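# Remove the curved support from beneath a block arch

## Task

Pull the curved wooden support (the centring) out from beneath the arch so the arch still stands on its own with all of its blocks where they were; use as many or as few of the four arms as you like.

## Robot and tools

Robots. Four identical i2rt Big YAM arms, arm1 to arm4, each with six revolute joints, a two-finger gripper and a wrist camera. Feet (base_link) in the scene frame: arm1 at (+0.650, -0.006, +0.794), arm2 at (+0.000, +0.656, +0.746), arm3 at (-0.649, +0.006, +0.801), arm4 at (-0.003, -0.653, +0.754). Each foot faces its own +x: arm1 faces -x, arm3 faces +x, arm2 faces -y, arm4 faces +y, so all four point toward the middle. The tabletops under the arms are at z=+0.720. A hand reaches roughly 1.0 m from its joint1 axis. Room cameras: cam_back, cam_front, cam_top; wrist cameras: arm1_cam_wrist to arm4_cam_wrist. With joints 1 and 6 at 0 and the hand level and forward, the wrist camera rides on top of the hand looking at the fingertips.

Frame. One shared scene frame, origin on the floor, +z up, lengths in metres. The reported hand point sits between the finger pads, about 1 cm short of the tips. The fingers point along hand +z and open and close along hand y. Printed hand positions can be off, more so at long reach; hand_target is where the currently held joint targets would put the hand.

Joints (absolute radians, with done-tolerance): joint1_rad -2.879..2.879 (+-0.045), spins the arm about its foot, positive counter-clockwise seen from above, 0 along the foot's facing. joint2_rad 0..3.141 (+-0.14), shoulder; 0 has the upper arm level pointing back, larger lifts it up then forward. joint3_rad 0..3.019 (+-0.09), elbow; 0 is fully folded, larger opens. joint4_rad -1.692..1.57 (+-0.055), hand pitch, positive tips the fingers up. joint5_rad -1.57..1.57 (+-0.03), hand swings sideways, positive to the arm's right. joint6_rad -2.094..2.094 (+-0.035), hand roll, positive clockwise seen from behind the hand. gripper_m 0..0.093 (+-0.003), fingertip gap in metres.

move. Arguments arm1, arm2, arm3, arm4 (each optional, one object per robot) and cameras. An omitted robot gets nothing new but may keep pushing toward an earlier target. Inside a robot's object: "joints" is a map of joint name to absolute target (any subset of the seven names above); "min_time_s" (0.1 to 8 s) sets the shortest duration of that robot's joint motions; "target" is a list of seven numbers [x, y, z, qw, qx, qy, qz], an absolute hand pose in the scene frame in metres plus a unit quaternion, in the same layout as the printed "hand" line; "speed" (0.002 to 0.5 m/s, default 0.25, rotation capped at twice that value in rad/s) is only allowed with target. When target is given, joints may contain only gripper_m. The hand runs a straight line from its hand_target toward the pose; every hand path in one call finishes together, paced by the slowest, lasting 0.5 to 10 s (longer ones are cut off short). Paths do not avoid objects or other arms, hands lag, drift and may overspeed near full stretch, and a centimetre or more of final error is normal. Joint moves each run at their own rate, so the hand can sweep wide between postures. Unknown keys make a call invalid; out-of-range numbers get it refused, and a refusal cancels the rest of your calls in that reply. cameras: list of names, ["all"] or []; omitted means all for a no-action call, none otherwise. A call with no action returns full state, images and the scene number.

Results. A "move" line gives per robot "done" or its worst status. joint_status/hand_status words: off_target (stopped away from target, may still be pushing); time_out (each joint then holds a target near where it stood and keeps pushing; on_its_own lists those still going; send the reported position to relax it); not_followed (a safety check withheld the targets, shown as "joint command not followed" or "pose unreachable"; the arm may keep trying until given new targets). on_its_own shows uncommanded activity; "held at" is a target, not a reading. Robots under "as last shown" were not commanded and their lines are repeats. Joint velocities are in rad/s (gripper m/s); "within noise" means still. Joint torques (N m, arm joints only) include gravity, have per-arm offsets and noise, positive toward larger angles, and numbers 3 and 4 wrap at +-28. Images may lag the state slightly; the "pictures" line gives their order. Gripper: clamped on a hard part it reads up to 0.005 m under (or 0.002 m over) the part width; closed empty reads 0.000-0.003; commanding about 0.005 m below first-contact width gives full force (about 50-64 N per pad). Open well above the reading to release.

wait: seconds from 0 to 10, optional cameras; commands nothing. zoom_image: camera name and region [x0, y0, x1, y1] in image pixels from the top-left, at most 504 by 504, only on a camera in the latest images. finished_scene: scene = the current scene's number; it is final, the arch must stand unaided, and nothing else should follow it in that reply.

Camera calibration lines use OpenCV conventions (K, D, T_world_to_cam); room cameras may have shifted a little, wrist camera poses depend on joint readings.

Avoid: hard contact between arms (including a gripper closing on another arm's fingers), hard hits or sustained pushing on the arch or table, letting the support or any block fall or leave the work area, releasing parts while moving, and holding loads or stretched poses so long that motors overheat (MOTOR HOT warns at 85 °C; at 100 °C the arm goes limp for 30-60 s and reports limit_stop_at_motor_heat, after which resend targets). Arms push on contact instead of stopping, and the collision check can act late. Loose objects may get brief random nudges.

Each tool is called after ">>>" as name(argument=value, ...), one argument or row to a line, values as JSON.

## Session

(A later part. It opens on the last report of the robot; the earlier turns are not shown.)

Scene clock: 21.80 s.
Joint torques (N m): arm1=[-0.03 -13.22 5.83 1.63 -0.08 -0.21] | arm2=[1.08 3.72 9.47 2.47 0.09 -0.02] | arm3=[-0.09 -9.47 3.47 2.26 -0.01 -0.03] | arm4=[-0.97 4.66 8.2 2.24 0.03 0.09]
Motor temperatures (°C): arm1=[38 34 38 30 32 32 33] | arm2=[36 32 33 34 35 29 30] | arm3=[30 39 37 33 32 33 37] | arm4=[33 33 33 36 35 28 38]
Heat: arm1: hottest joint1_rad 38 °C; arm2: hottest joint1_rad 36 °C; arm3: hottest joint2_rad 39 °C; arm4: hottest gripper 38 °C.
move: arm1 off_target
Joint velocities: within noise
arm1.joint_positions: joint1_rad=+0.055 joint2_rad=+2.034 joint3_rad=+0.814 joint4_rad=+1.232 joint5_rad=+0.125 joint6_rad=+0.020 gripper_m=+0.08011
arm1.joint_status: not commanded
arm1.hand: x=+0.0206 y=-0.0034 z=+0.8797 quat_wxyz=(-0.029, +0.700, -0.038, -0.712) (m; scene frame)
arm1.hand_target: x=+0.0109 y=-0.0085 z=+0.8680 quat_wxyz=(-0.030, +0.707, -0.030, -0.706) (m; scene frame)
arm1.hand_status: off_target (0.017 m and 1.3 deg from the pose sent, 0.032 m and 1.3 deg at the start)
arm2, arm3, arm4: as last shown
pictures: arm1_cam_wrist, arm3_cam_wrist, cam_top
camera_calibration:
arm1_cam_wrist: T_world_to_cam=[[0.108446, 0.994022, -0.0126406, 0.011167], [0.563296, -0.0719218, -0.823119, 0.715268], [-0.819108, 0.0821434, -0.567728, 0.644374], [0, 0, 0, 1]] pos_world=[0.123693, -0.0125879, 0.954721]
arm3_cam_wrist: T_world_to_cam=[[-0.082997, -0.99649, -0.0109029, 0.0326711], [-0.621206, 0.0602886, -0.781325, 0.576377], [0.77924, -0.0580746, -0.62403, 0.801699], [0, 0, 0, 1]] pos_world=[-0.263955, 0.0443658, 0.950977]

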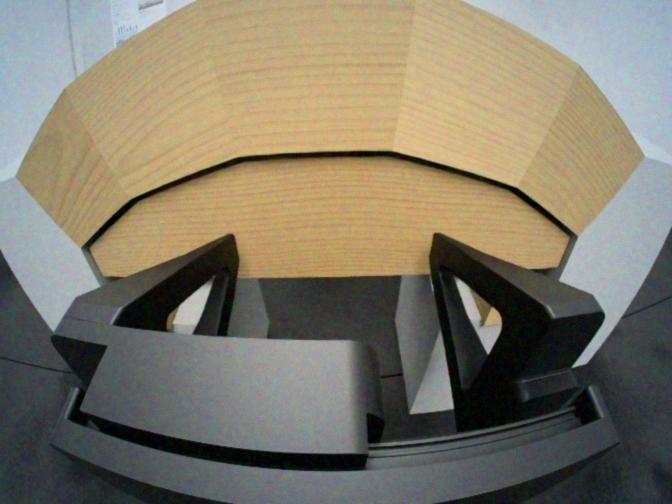

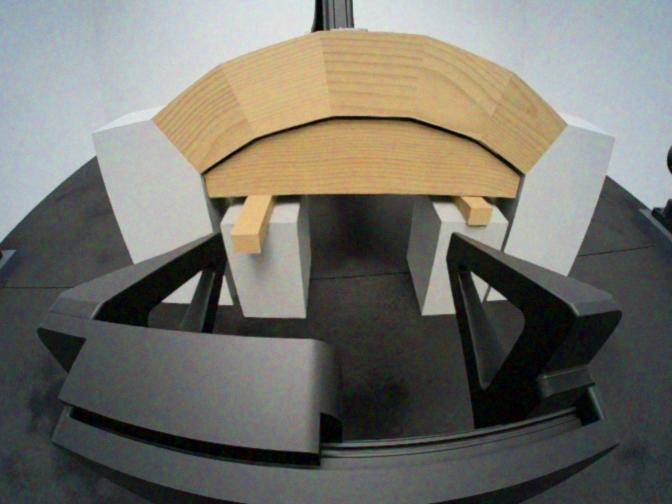

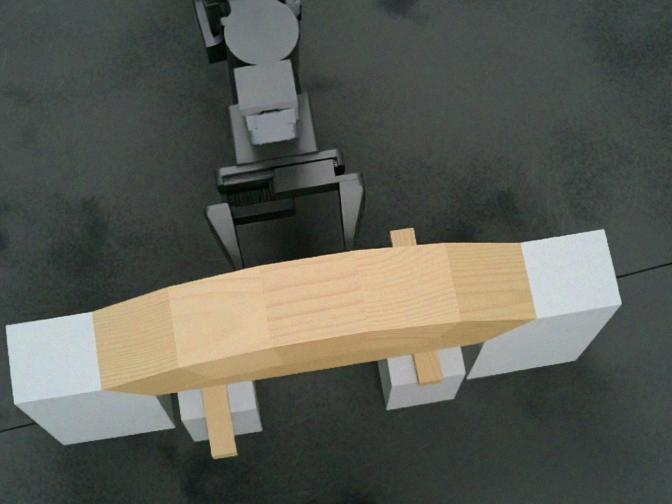

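>>> move(
  arm1={"target":[-0.008,-0.0065,0.866,0.0305,-0.7064,0.0305,0.7064],"speed":0.03},
  cameras=["arm1_cam_wrist","arm3_cam_wrist"],
)

>>> zoom_image(
  camera="arm3_cam_wrist",
  region=[190, 100, 540, 320],
)

Scene clock: 23.17 s.
Joint torques (N m): arm1=[-0.32 -13.16 6.37 1.61 -0.11 -0.22] | arm2=[1.14 3.78 9.47 2.43 0.1 -0.02] | arm3=[-0.15 -9.58 3.54 2.26 -0.02 -0.04] | arm4=[-1.32 4.66 8.34 2.44 0.08 0.08]
Motor temperatures (°C): arm1=[37 34 38 30 32 31 33] | arm2=[36 32 33 34 35 29 30] | arm3=[30 39 37 33 32 32 37] | arm4=[33 33 34 36 35 28 38]
Heat: arm1: hottest joint3_rad 38 °C; arm2: hottest joint1_rad 36 °C; arm3: hottest joint2_rad 39 °C; arm4: hottest gripper 38 °C.
move: arm1 off_target
Joint velocities: within noise
arm1.joint_positions: joint1_rad=+0.055 joint2_rad=+2.057 joint3_rad=+0.863 joint4_rad=+1.204 joint5_rad=+0.121 joint6_rad=+0.020 gripper_m=+0.08011
arm1.joint_status: not commanded
arm1.hand: x=+0.0042 y=-0.0046 z=+0.8776 quat_wxyz=(-0.028, +0.701, -0.036, -0.712) (m; scene frame)
arm1.hand_target: x=-0.0070 y=-0.0064 z=+0.8660 quat_wxyz=(-0.031, +0.707, -0.031, -0.706) (m; scene frame)
arm1.hand_status: off_target (0.017 m and 1.1 deg from the pose sent, 0.032 m and 1.3 deg at the start)
arm2, arm3, arm4: as last shown
pictures: arm1_cam_wrist, arm3_cam_wrist
camera_calibration:
arm1_cam_wrist: T_world_to_cam=[[0.104254, 0.994474, -0.0123615, 0.0139163], [0.564836, -0.0694347, -0.822277, 0.722066], [-0.818591, 0.0787435, -0.568953, 0.630834], [0, 0, 0, 1]] pos_world=[0.107096, -0.013377, 0.952825]
arm3_cam_wrist: T_world_to_cam=[[-0.082997, -0.99649, -0.0109029, 0.0326711], [-0.621206, 0.0602886, -0.781325, 0.576377], [0.77924, -0.0580746, -0.62403, 0.801699], [0, 0, 0, 1]] pos_world=[-0.263955, 0.0443658, 0.950977]

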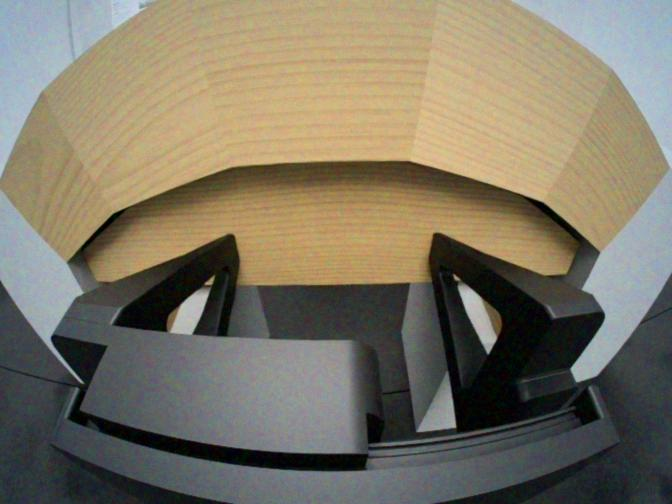

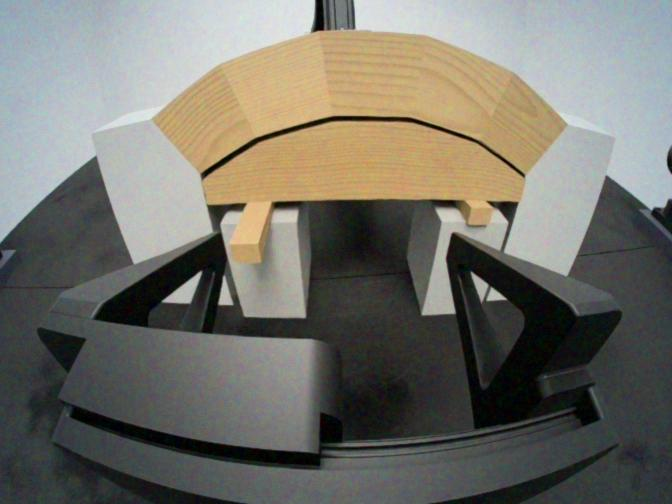

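Scaled by 1.440 from the camera's 672x504 image, which has a finer 960x720 frame.

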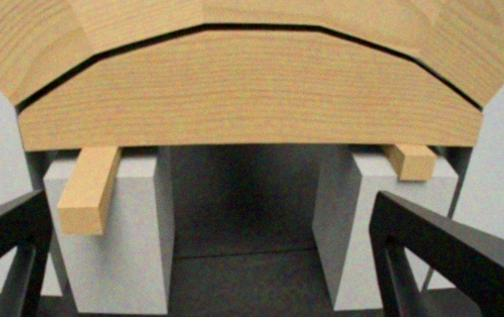

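>>> move(
  arm3={"target":[-0.145,0.0925,0.834,0.7063,0.0327,0.7063,-0.0327],"speed":0.1,"joints":{"gripper_m":0.0}},
  arm1={"target":[-0.005,-0.0063,0.866,0.0370,-0.7061,0.0370,0.7061],"speed":0.05},
  cameras=["arm3_cam_wrist","cam_top","cam_back"],
)

>>> zoom_image(
  camera="arm3_cam_wrist",
  region=[220, 100, 520, 320],
)

>>> zoom_image(
  camera="cam_top",
  region=[130, 330, 330, 500],
)

>>> zoom_image(
  camera="cam_back",
  region=[60, 180, 330, 400],
)

Scene clock: 26.77 s.
Joint torques (N m): arm1=[0.15 -13.22 5.81 1.8 0.18 -0.21] | arm2=[0.97 3.55 9.52 2.4 0.11 -0.01] | arm3=[0.15 -10.99 2.99 2.24 0.27 0.04] | arm4=[-1.08 4.48 8.18 2.17 0.1 0.09]
Motor temperatures (°C): arm1=[37 35 38 30 32 31 33] | arm2=[36 32 34 34 35 29 30] | arm3=[30 39 37 33 32 32 37] | arm4=[33 33 34 36 35 28 37]
Heat: arm1: hottest joint3_rad 38 °C; arm2: hottest joint1_rad 36 °C; arm3: hottest joint2_rad 39 °C; arm4: hottest gripper 37 °C.
move: arm1 off_target; arm3 done
Joint velocities: within noise
arm1.joint_positions: joint1_rad=+0.055 joint2_rad=+2.057 joint3_rad=+0.863 joint4_rad=+1.204 joint5_rad=+0.137 joint6_rad=+0.020 gripper_m=+0.08011
arm1.joint_status: not commanded
arm1.hand: x=+0.0045 y=-0.0018 z=+0.8776 quat_wxyz=(-0.034, +0.701, -0.042, -0.712) (m; scene frame)
arm1.hand_target: x=-0.0042 y=-0.0063 z=+0.8660 quat_wxyz=(-0.037, +0.706, -0.037, -0.706) (m; scene frame)
arm1.hand_status: off_target (0.016 m and 1.1 deg from the pose sent, 0.015 m and 1.4 deg at the start)
arm2, arm4: as last shown
arm3.joint_positions: joint1_rad=+0.257 joint2_rad=+2.081 joint3_rad=+0.515 joint4_rad=+1.536 joint5_rad=+0.394 joint6_rad=+0.016 gripper_m=+0.00017
arm3.joint_status: all done
arm3.hand: x=-0.1485 y=+0.0879 z=+0.8352 quat_wxyz=(-0.694, -0.035, -0.719, +0.036) (m; scene frame)
arm3.hand_target: x=-0.1450 y=+0.0926 z=+0.8342 quat_wxyz=(-0.699, -0.034, -0.713, +0.033) (m; scene frame)
arm3.hand_status: done (0.006 m and 2.0 deg from the pose sent, 0.070 m and 1.1 deg at the start; a joint's target at an end of its range on 35 of 40 steps)
pictures: arm3_cam_wrist, cam_back, cam_top
camera_calibration:
arm3_cam_wrist: T_world_to_cam=[[-0.0853527, -0.996349, -0.00207538, 0.0774949], [-0.634384, 0.0559508, -0.770991, 0.546665], [0.768292, -0.0644896, -0.636843, 0.779412], [0, 0, 0, 1]] pos_world=[-0.245406, 0.0968896, 0.917997]

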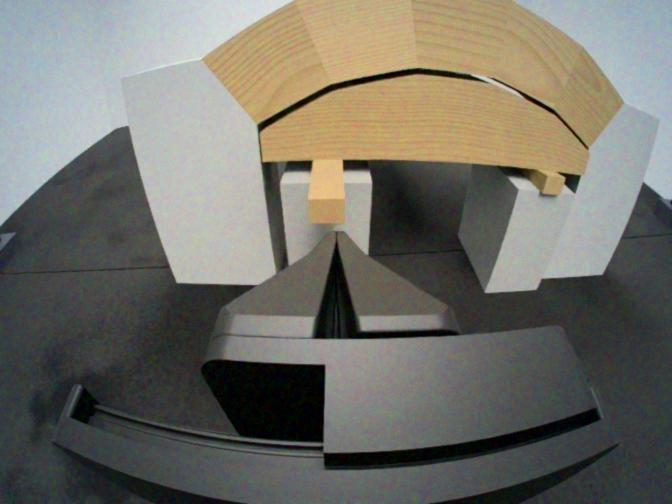

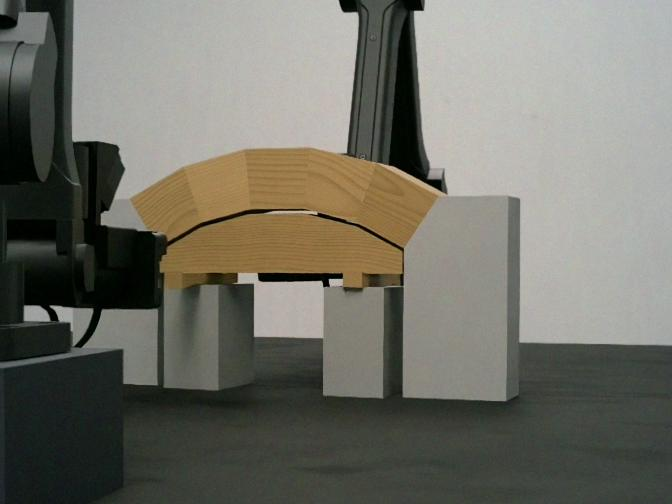

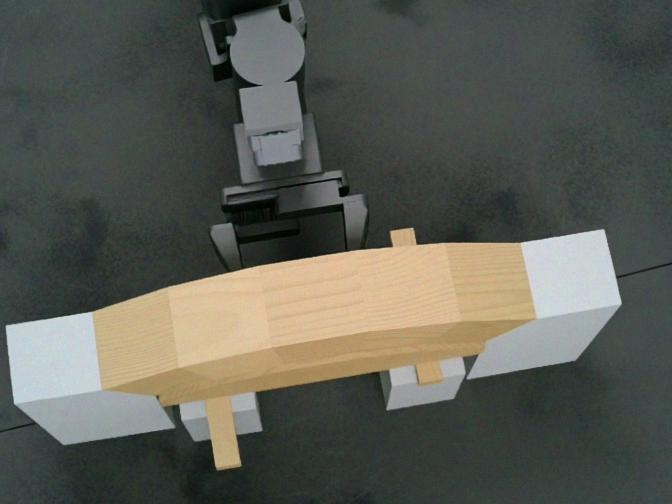

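Scaled by 1.680 from the camera's 672x504 image, which has a finer 960x720 frame.

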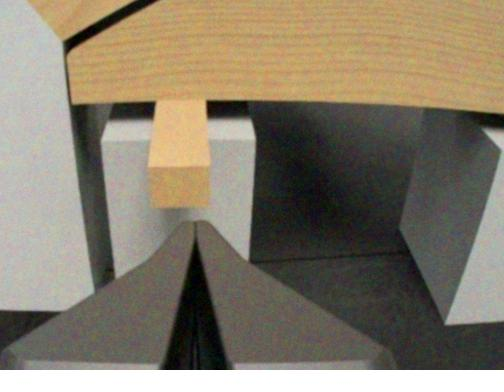

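Scaled by 2.520 from the camera's 672x504 image, which has a finer 960x720 frame.

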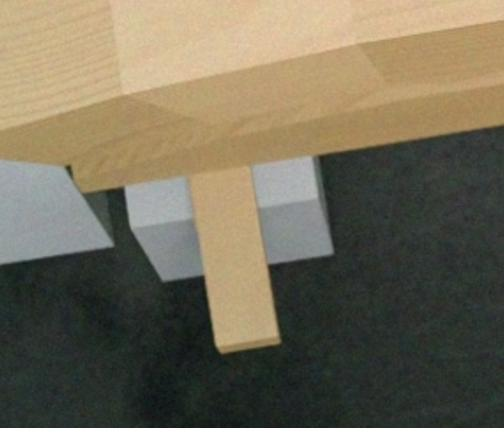

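Scaled by 1.867 from the camera's 672x504 image, which has a finer 960x720 frame.

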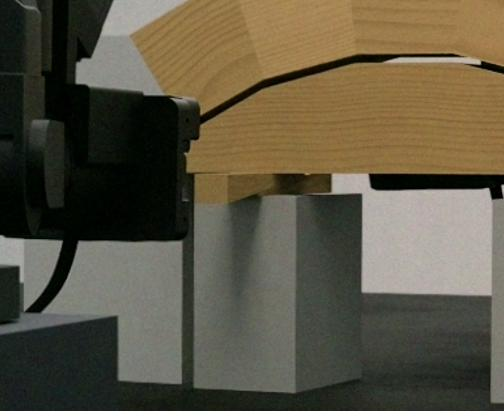

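>>> move(
  arm3={"target":[-0.07,0.090,0.832,0.7063,0.0327,0.7063,-0.0327],"speed":0.05},
  cameras=["arm3_cam_wrist","cam_top","arm1_cam_wrist"],
)

>>> zoom_image(
  camera="arm3_cam_wrist",
  region=[180, 100, 520, 320],
)

>>> zoom_image(
  camera="cam_top",
  region=[130, 330, 330, 500],
)

Scene clock: 29.30 s.
Joint torques (N m): arm1=[0.15 -13.45 5.86 1.8 0.13 -0.22] | arm2=[0.91 3.78 9.54 2.48 0.1 -0.02] | arm3=[-1.38 -11.63 5.27 0.43 -0.05 -0.04] | arm4=[-1.03 4.37 8.25 2.36 0.08 0.05]
Motor temperatures (°C): arm1=[37 35 39 30 32 31 33] | arm2=[36 32 34 34 35 29 30] | arm3=[30 39 37 33 32 32 37] | arm4=[33 33 34 36 35 28 37]
Heat: arm1: hottest joint3_rad 39 °C; arm2: hottest joint1_rad 36 °C; arm3: hottest joint2_rad 39 °C; arm4: hottest gripper 37 °C.
move: arm3 off_target
Joint velocities: within noise
arm1, arm2, arm4: as last shown
arm1.joint_positions: joint1_rad=+0.055 joint2_rad=+2.057 joint3_rad=+0.863 joint4_rad=+1.204 joint5_rad=+0.139 joint6_rad=+0.019 gripper_m=+0.08011
arm1.hand: x=+0.0045 y=-0.0015 z=+0.8776 quat_wxyz=(-0.034, +0.701, -0.042, -0.712) (m; scene frame)
arm3.joint_positions: joint1_rad=+0.218 joint2_rad=+2.107 joint3_rad=+0.703 joint4_rad=+1.446 joint5_rad=+0.339 joint6_rad=+0.014 gripper_m=+0.00017
arm3.joint_status: not commanded
arm3.hand: x=-0.0777 y=+0.0954 z=+0.8508 quat_wxyz=(-0.718, -0.036, -0.694, +0.022) (m; scene frame)
arm3.hand_target: x=-0.0710 y=+0.0898 z=+0.8325 quat_wxyz=(-0.706, -0.033, -0.706, +0.033) (m; scene frame)
arm3.hand_status: off_target (0.021 m and 2.3 deg from the pose sent, 0.079 m and 2.0 deg at the start)
pictures: arm1_cam_wrist, arm3_cam_wrist, cam_top
camera_calibration:
arm1_cam_wrist: T_world_to_cam=[[0.122064, 0.992446, -0.0122899, 0.0106468], [0.56341, -0.079479, -0.822345, 0.722144], [-0.81711, 0.0934545, -0.568856, 0.630813], [0, 0, 0, 1]] pos_world=[0.107281, -0.0121235, 0.952825]
arm3_cam_wrist: T_world_to_cam=[[-0.0684552, -0.997329, -0.0254523, 0.1123], [-0.579962, 0.0605403, -0.812391, 0.642243], [0.811762, -0.040851, -0.582557, 0.690425], [0, 0, 0, 1]] pos_world=[-0.180297, 0.101323, 0.926823]

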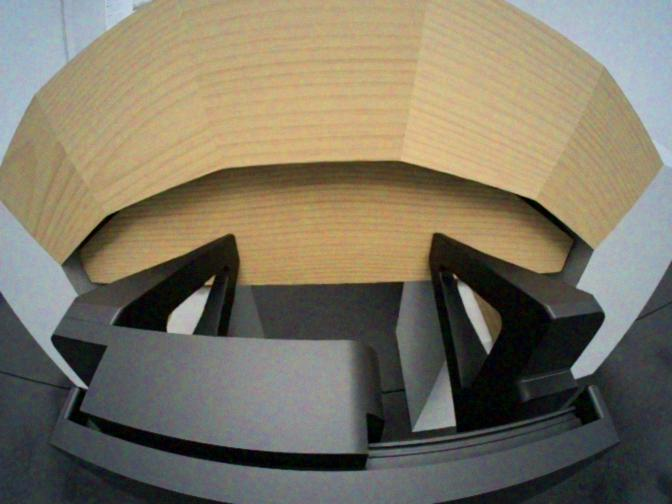

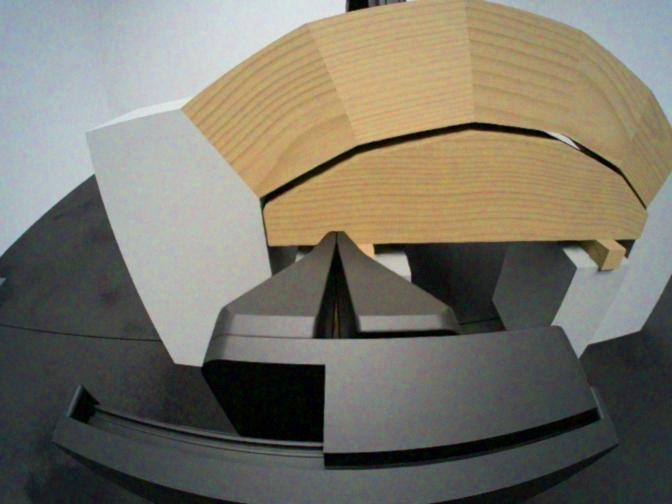

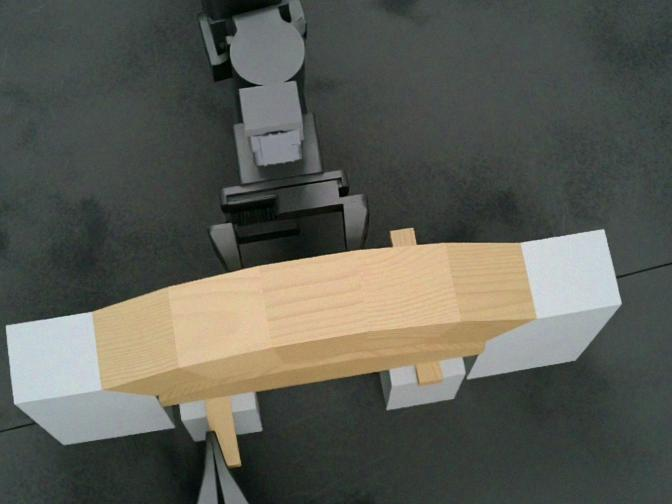

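Scaled by 1.482 from the camera's 672x504 image, which has a finer 960x720 frame.

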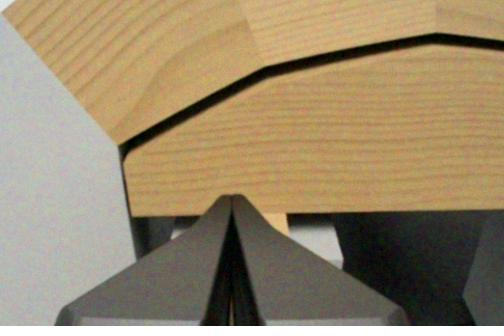

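Scaled by 2.520 from the camera's 672x504 image, which has a finer 960x720 frame.

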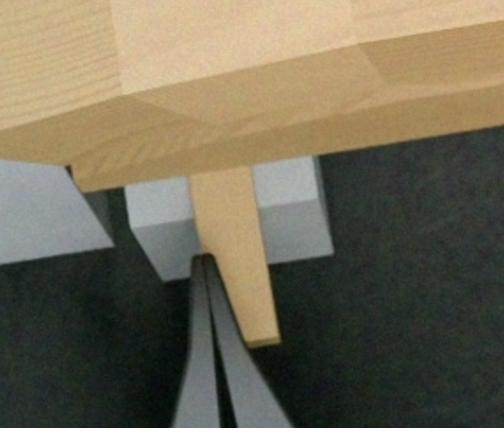

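>>> move(
  arm3={"target":[-0.10,0.0925,0.868,0.7063,0.0327,0.7063,-0.0327],"speed":0.06},
)

>>> move(
  arm3={"target":[-0.15,0.0945,0.845,0.7063,0.0327,0.7063,-0.0327],"speed":0.1,"joints":{"gripper_m":0.05}},
  cameras=["arm3_cam_wrist","cam_top"],
)

>>> zoom_image(
  camera="arm3_cam_wrist",
  region=[180, 100, 520, 320],
)

>>> zoom_image(
  camera="cam_top",
  region=[130, 330, 330, 500],
)

Scene clock: 32.47 s.
Joint torques (N m): arm1=[0.26 -13.39 5.82 1.81 0.11 -0.22] | arm2=[1.2 3.72 9.55 2.47 0.1 -0.03] | arm3=[0.56 -15.44 2.84 0.87 0.26 -0.03] | arm4=[-1.26 4.66 8.27 2.33 0.04 0.05]
Motor temperatures (°C): arm1=[37 35 39 30 32 31 33] | arm2=[36 32 34 34 35 29 30] | arm3=[30 40 37 33 32 32 37] | arm4=[33 33 34 36 35 28 37]
Heat: arm1: hottest joint3_rad 39 °C; arm2: hottest joint1_rad 36 °C; arm3: hottest joint2_rad 40 °C; arm4: hottest gripper 37 °C.
move: arm3 done
Joint velocities: within noise
arm1: as last shown
arm1.hand: x=+0.0045 y=-0.0015 z=+0.8776 quat_wxyz=(-0.035, +0.701, -0.043, -0.711) (m; scene frame)
arm2.joint_positions: joint1_rad=-0.491 joint2_rad=+0.571 joint3_rad=+1.396 joint4_rad=-1.145 joint5_rad=+0.158 joint6_rad=+0.378 gripper_m=+0.09396
arm2.joint_status: not commanded
arm2.hand: x=-0.1424 y=+0.4717 z=+1.3418 quat_wxyz=(-0.330, -0.780, -0.216, +0.486) (m; scene frame)
arm2.hand_target: x=-0.1404 y=+0.4751 z=+1.3501 quat_wxyz=(-0.336, -0.774, -0.213, +0.492) (m; scene frame)
arm2.hand_status: not commanded
arm3.joint_positions: joint1_rad=+0.218 joint2_rad=+2.026 joint3_rad=+0.629 joint4_rad=+1.400 joint5_rad=+0.356 joint6_rad=+0.014 gripper_m=+0.00017
arm3.joint_status: not commanded
arm3.hand: x=-0.0986 y=+0.0871 z=+0.8616 quat_wxyz=(-0.705, -0.038, -0.707, +0.032) (m; scene frame)
arm3.hand_target: x=-0.1000 y=+0.0924 z=+0.8679 quat_wxyz=(-0.706, -0.033, -0.706, +0.033) (m; scene frame)
arm3.hand_status: done (0.008 m and 0.7 deg from the pose sent, 0.028 m and 2.3 deg at the start)
arm4.joint_positions: joint1_rad=-0.377 joint2_rad=+0.615 joint3_rad=+1.493 joint4_rad=-1.274 joint5_rad=+0.157 joint6_rad=-0.616 gripper_m=+0.09396
arm4.joint_status: not commanded
arm4.hand: x=+0.0978 y=-0.4603 z=+1.3602 quat_wxyz=(-0.554, +0.623, -0.545, -0.090) (m; scene frame)
arm4.hand_target: x=+0.0963 y=-0.4637 z=+1.3683 quat_wxyz=(-0.562, +0.618, -0.542, -0.093) (m; scene frame)
arm4.hand_status: not commanded
pictures: none

Scene clock: 33.73 s.
Joint torques (N m): arm1=[0.09 -13.22 5.81 1.78 0.11 -0.23] | arm2=[0.97 3.9 9.55 2.51 0.09 -0.03] | arm3=[0.5 -10.99 1.54 2.22 0.26 0] | arm4=[-1.2 4.78 8.24 2.28 0.03 0.07]
Motor temperatures (°C): arm1=[37 35 39 30 32 31 33] | arm2=[36 32 34 33 35 29 30] | arm3=[30 40 37 33 32 32 37] | arm4=[33 33 34 36 35 28 37]
Heat: arm1: hottest joint3_rad 39 °C; arm2: hottest joint1_rad 36 °C; arm3: hottest joint2_rad 40 °C; arm4: hottest gripper 37 °C.
move: arm3 done
Joint velocities: within noise
arm1, arm2, arm4: as last shown
arm3.joint_positions: joint1_rad=+0.264 joint2_rad=+2.051 joint3_rad=+0.517 joint4_rad=+1.536 joint5_rad=+0.402 joint6_rad=+0.014 gripper_m=+0.04991
arm3.joint_status: all done
arm3.hand: x=-0.1461 y=+0.0912 z=+0.8502 quat_wxyz=(-0.704, -0.038, -0.708, +0.032) (m; scene frame)
arm3.hand_target: x=-0.1499 y=+0.0944 z=+0.8452 quat_wxyz=(-0.704, -0.033, -0.709, +0.033) (m; scene frame)
arm3.hand_status: done (0.007 m and 0.7 deg from the pose sent, 0.055 m and 0.7 deg at the start; a joint's target at an end of its range on 21 of 38 steps)
pictures: arm3_cam_wrist, cam_top
camera_calibration:
arm3_cam_wrist: T_world_to_cam=[[-0.0853604, -0.996273, -0.0123882, 0.0897715], [-0.610587, 0.0621321, -0.789508, 0.578352], [0.787336, -0.0598287, -0.613615, 0.769931], [0, 0, 0, 1]] pos_world=[-0.245398, 0.0995667, 0.930167]

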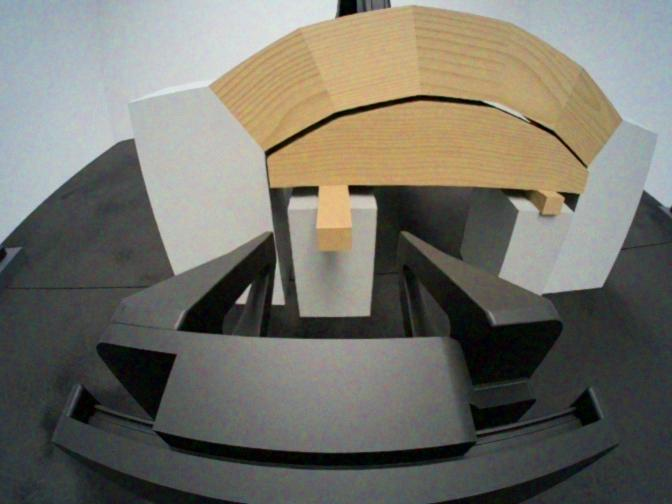

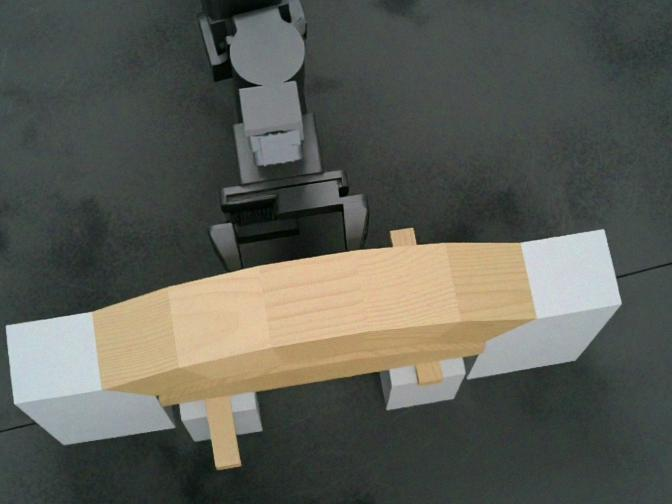

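Scaled by 1.482 from the camera's 672x504 image, which has a finer 960x720 frame.

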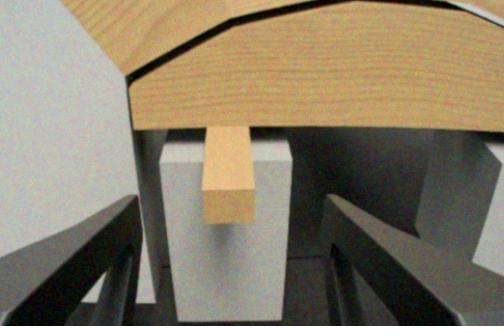

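Scaled by 2.520 from the camera's 672x504 image, which has a finer 960x720 frame.

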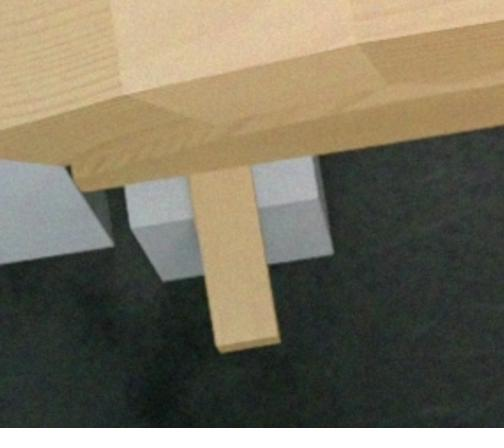

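>>> move(
  arm3={"target":[-0.105,0.0895,0.824,0.7063,0.0327,0.7063,-0.0327],"speed":0.06},
  cameras=["arm3_cam_wrist","cam_top"],
)

>>> zoom_image(
  camera="arm3_cam_wrist",
  region=[180, 100, 520, 320],
)

>>> zoom_image(
  camera="cam_top",
  region=[130, 330, 330, 500],
)

Scene clock: 36.37 s.
Joint torques (N m): arm1=[0.03 -13.27 5.81 1.8 0.11 -0.21] | arm2=[1.03 3.9 9.47 2.48 0.09 -0.03] | arm3=[-0.85 -12.1 3.74 0.92 -0.04 -0.02] | arm4=[-0.79 4.54 8.44 2.26 0.06 0.08]
Motor temperatures (°C): arm1=[37 36 39 30 32 31 33] | arm2=[36 32 34 33 35 29 30] | arm3=[30 40 37 33 31 32 37] | arm4=[33 33 34 36 35 28 37]
Heat: arm1: hottest joint3_rad 39 °C; arm2: hottest joint1_rad 36 °C; arm3: hottest joint2_rad 40 °C; arm4: hottest gripper 37 °C.
move: arm3 off_target
Joint velocities: within noise
arm1, arm2, arm4: as last shown
arm3.joint_positions: joint1_rad=+0.235 joint2_rad=+2.138 joint3_rad=+0.625 joint4_rad=+1.535 joint5_rad=+0.359 joint6_rad=+0.014 gripper_m=+0.04991
arm3.joint_status: not commanded
arm3.hand: x=-0.1108 y=+0.0929 z=+0.8334 quat_wxyz=(-0.711, -0.035, -0.701, +0.025) (m; scene frame)
arm3.hand_target: x=-0.1053 y=+0.0894 z=+0.8243 quat_wxyz=(-0.706, -0.033, -0.706, +0.033) (m; scene frame)
arm3.hand_status: off_target (0.012 m and 1.2 deg from the pose sent, 0.049 m and 0.7 deg at the start)
pictures: arm3_cam_wrist, cam_top
camera_calibration:
arm3_cam_wrist: T_world_to_cam=[[-0.0716413, -0.997245, -0.0192461, 0.101638], [-0.595892, 0.0582661, -0.800948, 0.598046], [0.799863, -0.0459124, -0.598424, 0.719365], [0, 0, 0, 1]] pos_world=[-0.211741, 0.0995399, 0.911445]

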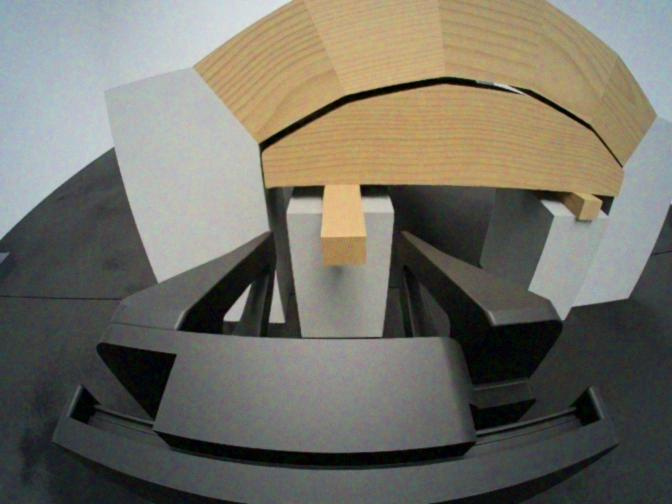

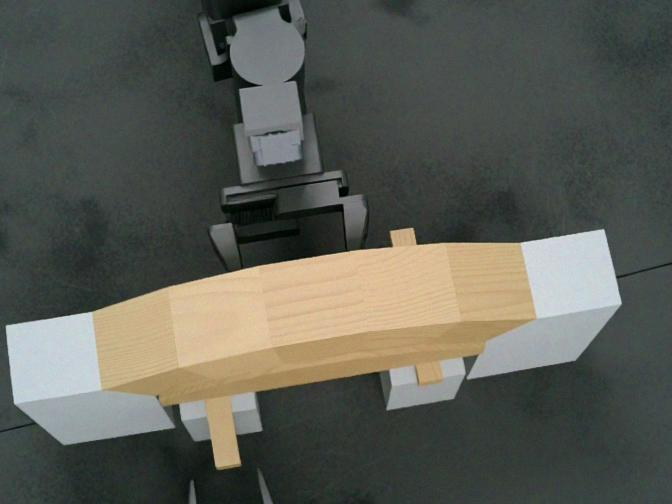

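Scaled by 1.482 from the camera's 672x504 image, which has a finer 960x720 frame.

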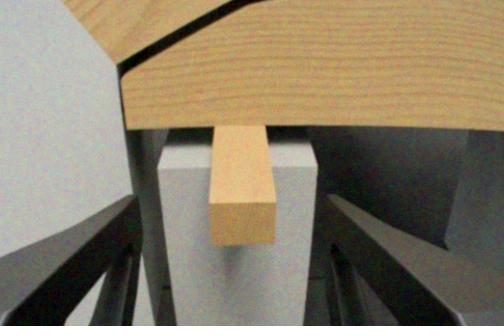

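Scaled by 2.520 from the camera's 672x504 image, which has a finer 960x720 frame.

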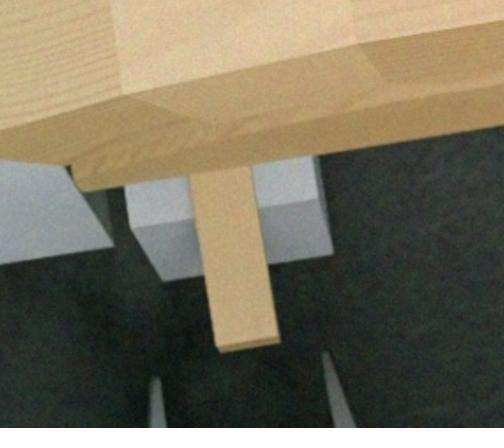

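>>> move(
  arm3={"target":[-0.082,0.0855,0.817,0.7063,0.0327,0.7063,-0.0327],"speed":0.05},
  cameras=["arm3_cam_wrist","cam_top"],
)

>>> zoom_image(
  camera="arm3_cam_wrist",
  region=[180, 100, 520, 320],
)

>>> zoom_image(
  camera="cam_top",
  region=[130, 330, 330, 500],
)

Scene clock: 40.93 s.
Joint torques (N m): arm1=[0.15 -13.39 5.83 1.78 0.11 -0.21] | arm2=[1.2 3.78 9.52 2.45 0.11 -0.02] | arm3=[-1.03 -12.57 4.22 0.91 -0.02 -0.02] | arm4=[-0.91 5.13 8.23 2.24 0.07 0.08]
Motor temperatures (°C): arm1=[37 36 39 30 31 31 33] | arm2=[36 32 34 33 35 29 30] | arm3=[30 40 37 33 31 32 36] | arm4=[33 33 34 36 35 28 37]
Heat: arm1: hottest joint3_rad 39 °C; arm2: hottest joint1_rad 36 °C; arm3: hottest joint2_rad 40 °C; arm4: hottest gripper 37 °C.
move: arm3 off_target
Joint velocities: within noise
arm1, arm2, arm4: as last shown
arm3.joint_positions: joint1_rad=+0.210 joint2_rad=+2.166 joint3_rad=+0.687 joint4_rad=+1.499 joint5_rad=+0.335 joint6_rad=+0.014 gripper_m=+0.04991
arm3.joint_status: not commanded
arm3.hand: x=-0.0882 y=+0.0890 z=+0.8266 quat_wxyz=(-0.711, -0.035, -0.702, +0.026) (m; scene frame)
arm3.hand_target: x=-0.0824 y=+0.0853 z=+0.8172 quat_wxyz=(-0.706, -0.033, -0.706, +0.033) (m; scene frame)
arm3.hand_status: off_target (0.012 m and 1.1 deg from the pose sent, 0.034 m and 1.2 deg at the start)
pictures: arm3_cam_wrist, cam_top
camera_calibration:
arm3_cam_wrist: T_world_to_cam=[[-0.0720817, -0.997229, -0.0183873, 0.0984797], [-0.596688, 0.0578876, -0.800383, 0.605745], [0.79923, -0.0467215, -0.599207, 0.697769], [0, 0, 0, 1]] pos_world=[-0.189139, 0.0957426, 0.904747]

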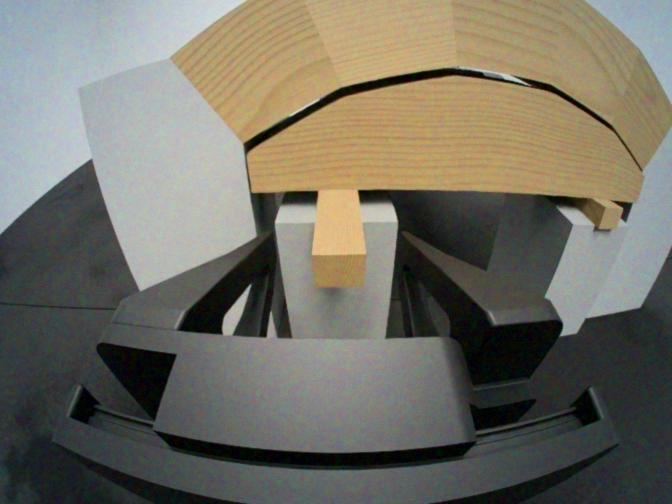

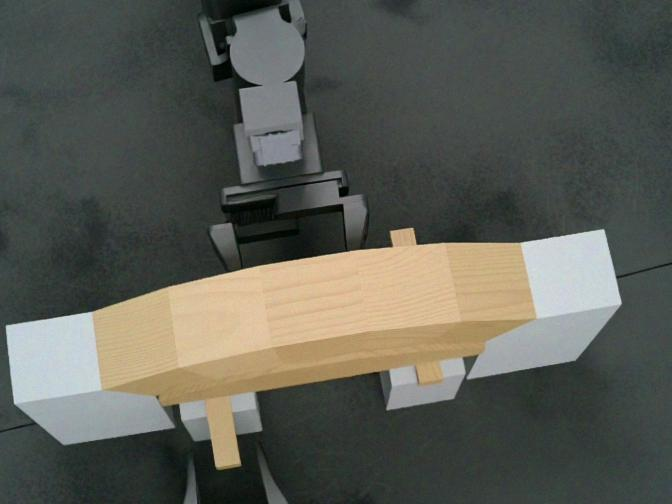

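Scaled by 1.482 from the camera's 672x504 image, which has a finer 960x720 frame.

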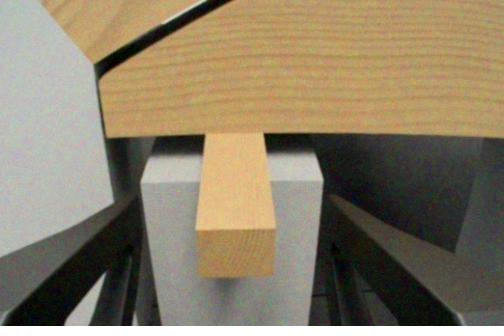

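Scaled by 2.520 from the camera's 672x504 image, which has a finer 960x720 frame.

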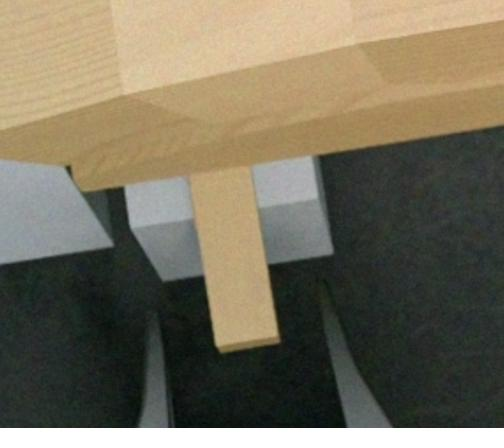

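>>> move(
  arm3={"joints":{"gripper_m":0.015}},
)

>>> move(
  arm3={"target":[-0.052,0.084,0.818,0.7063,0.0327,0.7063,-0.0327],"speed":0.04,"joints":{"gripper_m":0.013}},
  cameras=["arm3_cam_wrist","cam_top"],
)

>>> zoom_image(
  camera="arm3_cam_wrist",
  region=[180, 100, 520, 320],
)

>>> zoom_image(
  camera="cam_top",
  region=[130, 330, 330, 500],
)

Scene clock: 41.97 s.
Joint torques (N m): arm1=[0.15 -13.33 5.82 1.84 0.11 -0.21] | arm2=[1.14 3.78 9.52 2.45 0.11 -0.04] | arm3=[-0.91 -12.86 4.25 0.94 -0.01 -0.01] | arm4=[-1.49 4.6 8.31 2.24 0.1 0.08]
Motor temperatures (°C): arm1=[37 36 39 30 31 31 33] | arm2=[36 32 35 33 35 29 30] | arm3=[30 40 37 33 31 32 36] | arm4=[33 33 34 36 35 28 37]
Heat: arm1: hottest joint3_rad 39 °C; arm2: hottest joint1_rad 36 °C; arm3: hottest joint2_rad 40 °C; arm4: hottest gripper 37 °C.
move: arm3 done
Joint velocities: within noise
arm1, arm2, arm4: as last shown
arm3.joint_positions: joint1_rad=+0.210 joint2_rad=+2.166 joint3_rad=+0.687 joint4_rad=+1.499 joint5_rad=+0.335 joint6_rad=+0.012 gripper_m=+0.01782
arm3.joint_status: all done
arm3.hand: x=-0.0882 y=+0.0890 z=+0.8266 quat_wxyz=(-0.711, -0.034, -0.702, +0.026) (m; scene frame)
arm3.hand_target: x=-0.0825 y=+0.0854 z=+0.8171 quat_wxyz=(-0.706, -0.033, -0.706, +0.033) (m; scene frame)
arm3.hand_status: not commanded
pictures: none

Scene clock: 43.23 s.
Joint torques (N m): arm1=[0.38 -13.27 5.81 1.77 0.11 -0.22] | arm2=[1.2 3.55 9.46 2.44 0.11 -0.02] | arm3=[-1.44 -12.86 5.91 0.62 -0.07 0.01] | arm4=[-0.97 4.66 8.31 2.25 0.04 0.1]
Motor temperatures (°C): arm1=[37 36 39 30 31 31 33] | arm2=[36 32 35 33 35 29 30] | arm3=[30 40 37 33 31 32 37] | arm4=[33 33 35 36 35 28 37]
Heat: arm1: hottest joint3_rad 39 °C; arm2: hottest joint1_rad 36 °C; arm3: hottest joint2_rad 40 °C; arm4: hottest gripper 37 °C.
move: arm3 off_target
Joint velocities: within noise
arm1, arm2, arm4: as last shown
arm1.hand: x=+0.0045 y=-0.0014 z=+0.8776 quat_wxyz=(-0.035, +0.701, -0.043, -0.711) (m; scene frame)
arm1.hand_target: x=-0.0042 y=-0.0062 z=+0.8660 quat_wxyz=(-0.037, +0.706, -0.037, -0.706) (m; scene frame)
arm3.joint_positions: joint1_rad=+0.195 joint2_rad=+2.167 joint3_rad=+0.753 joint4_rad=+1.437 joint5_rad=+0.317 joint6_rad=+0.011 gripper_m=+0.01778
arm3.joint_status: gripper_m off_target (ended at +0.01778, target +0.01300)
arm3.hand: x=-0.0627 y=+0.0892 z=+0.8299 quat_wxyz=(-0.712, -0.033, -0.701, +0.026) (m; scene frame)
arm3.hand_target: x=-0.0529 y=+0.0837 z=+0.8182 quat_wxyz=(-0.706, -0.033, -0.706, +0.033) (m; scene frame)
arm3.hand_status: off_target (0.017 m and 1.2 deg from the pose sent, 0.038 m and 1.1 deg at the start)
pictures: arm3_cam_wrist, cam_top
camera_calibration:
arm3_cam_wrist: T_world_to_cam=[[-0.06894, -0.997497, -0.01571, 0.0984741], [-0.595162, 0.0537613, -0.801806, 0.625178], [0.800643, -0.0459265, -0.597378, 0.677845], [0, 0, 0, 1]] pos_world=[-0.163841, 0.0957483, 0.907748]

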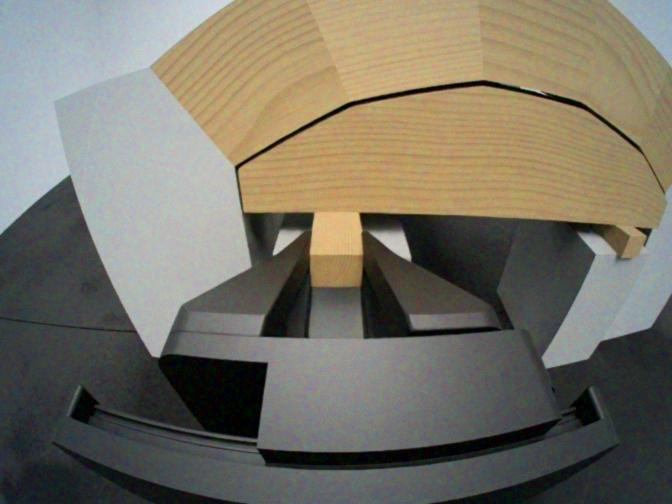

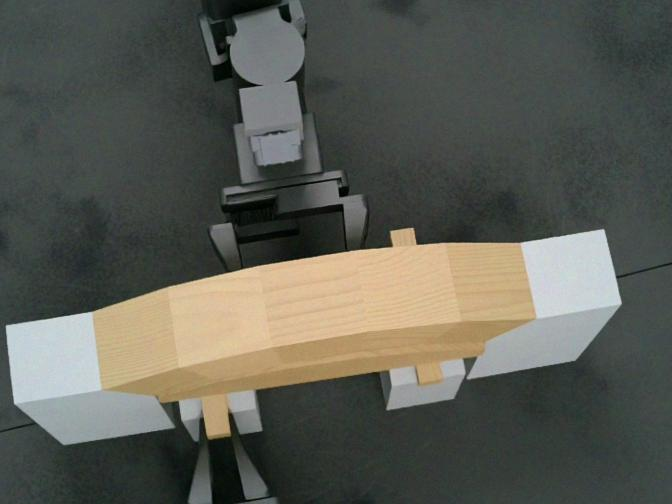

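Scaled by 1.482 from the camera's 672x504 image, which has a finer 960x720 frame.

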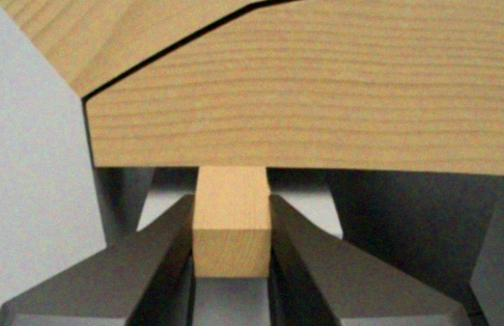

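Scaled by 2.520 from the camera's 672x504 image, which has a finer 960x720 frame.

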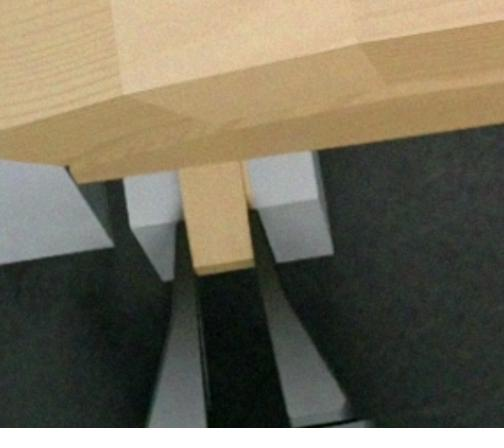

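>>> move(
  arm3={"target":[-0.053,0.0837,0.813,0.7063,0.0327,0.7063,-0.0327],"speed":0.02,"joints":{"gripper_m":0.015}},
  cameras=["arm3_cam_wrist","cam_top","cam_back"],
)

>>> zoom_image(
  camera="arm3_cam_wrist",
  region=[180, 60, 672, 320],
)

>>> zoom_image(
  camera="cam_back",
  region=[150, 190, 450, 310],
)

Scene clock: 44.43 s.
Joint torques (N m): arm1=[0.15 -13.22 5.83 1.81 0.11 -0.21] | arm2=[1.2 3.78 9.48 2.48 0.1 -0.02] | arm3=[-1.26 -11.63 6.02 1.16 -0.08 0.01] | arm4=[-1.26 4.66 8.21 2.28 0.02 0.08]
Motor temperatures (°C): arm1=[37 36 39 30 31 31 33] | arm2=[36 32 35 33 35 29 30] | arm3=[30 40 37 33 31 32 37] | arm4=[33 33 35 36 35 28 37]
Heat: arm1: hottest joint3_rad 39 °C; arm2: hottest joint1_rad 36 °C; arm3: hottest joint2_rad 40 °C; arm4: hottest gripper 37 °C.
move: arm3 off_target
Joint velocities: within noise
arm1.joint_positions: joint1_rad=+0.055 joint2_rad=+2.057 joint3_rad=+0.863 joint4_rad=+1.204 joint5_rad=+0.139 joint6_rad=+0.019 gripper_m=+0.08011
arm1.joint_status: not commanded
arm1.hand: x=+0.0045 y=-0.0014 z=+0.8776 quat_wxyz=(-0.035, +0.701, -0.043, -0.711) (m; scene frame)
arm1.hand_target: x=-0.0042 y=-0.0062 z=+0.8660 quat_wxyz=(-0.037, +0.706, -0.037, -0.706) (m; scene frame)
arm1.hand_status: not commanded
arm2, arm4: as last shown
arm3.joint_positions: joint1_rad=+0.195 joint2_rad=+2.168 joint3_rad=+0.753 joint4_rad=+1.437 joint5_rad=+0.317 joint6_rad=+0.011 gripper_m=+0.01778
arm3.joint_status: all done
arm3.hand: x=-0.0628 y=+0.0891 z=+0.8292 quat_wxyz=(-0.712, -0.033, -0.701, +0.026) (m; scene frame)
arm3.hand_target: x=-0.0541 y=+0.0834 z=+0.8133 quat_wxyz=(-0.706, -0.033, -0.706, +0.033) (m; scene frame)
arm3.hand_status: off_target (0.020 m and 1.1 deg from the pose sent, 0.020 m and 1.2 deg at the start)
pictures: arm3_cam_wrist, cam_back, cam_top
camera_calibration:
arm3_cam_wrist: T_world_to_cam=[[-0.0690093, -0.997498, -0.0153532, 0.0981324], [-0.596083, 0.0535693, -0.801134, 0.624038], [0.799952, -0.0461339, -0.598288, 0.678276], [0, 0, 0, 1]] pos_world=[-0.163838, 0.0957492, 0.907249]

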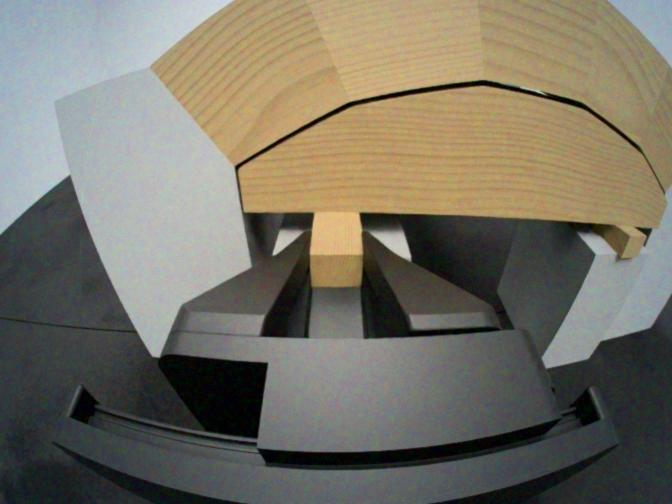

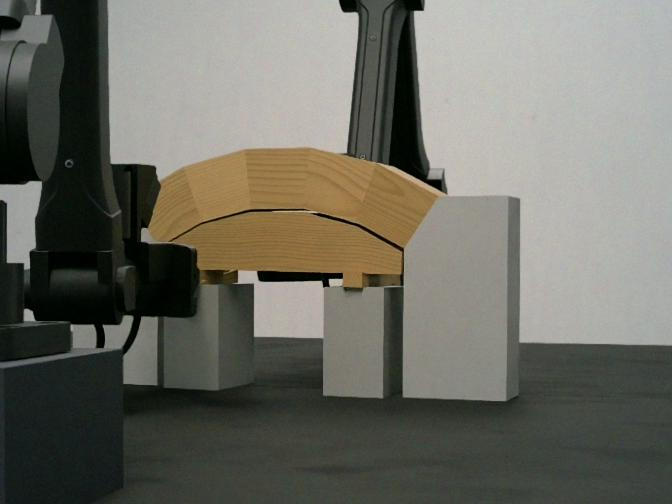

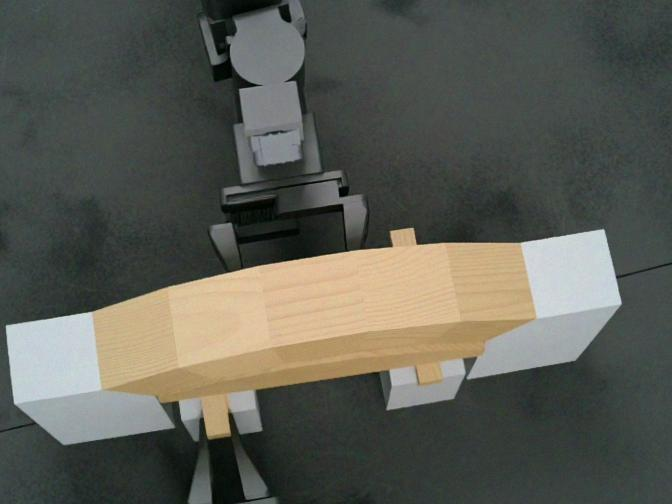

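Scaled by 1.024 from the camera's 672x504 image, which has a finer 960x720 frame.

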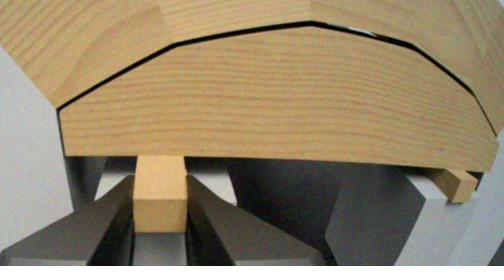

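Scaled by 1.680 from the camera's 672x504 image, which has a finer 960x720 frame.

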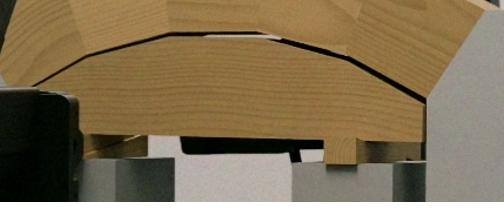

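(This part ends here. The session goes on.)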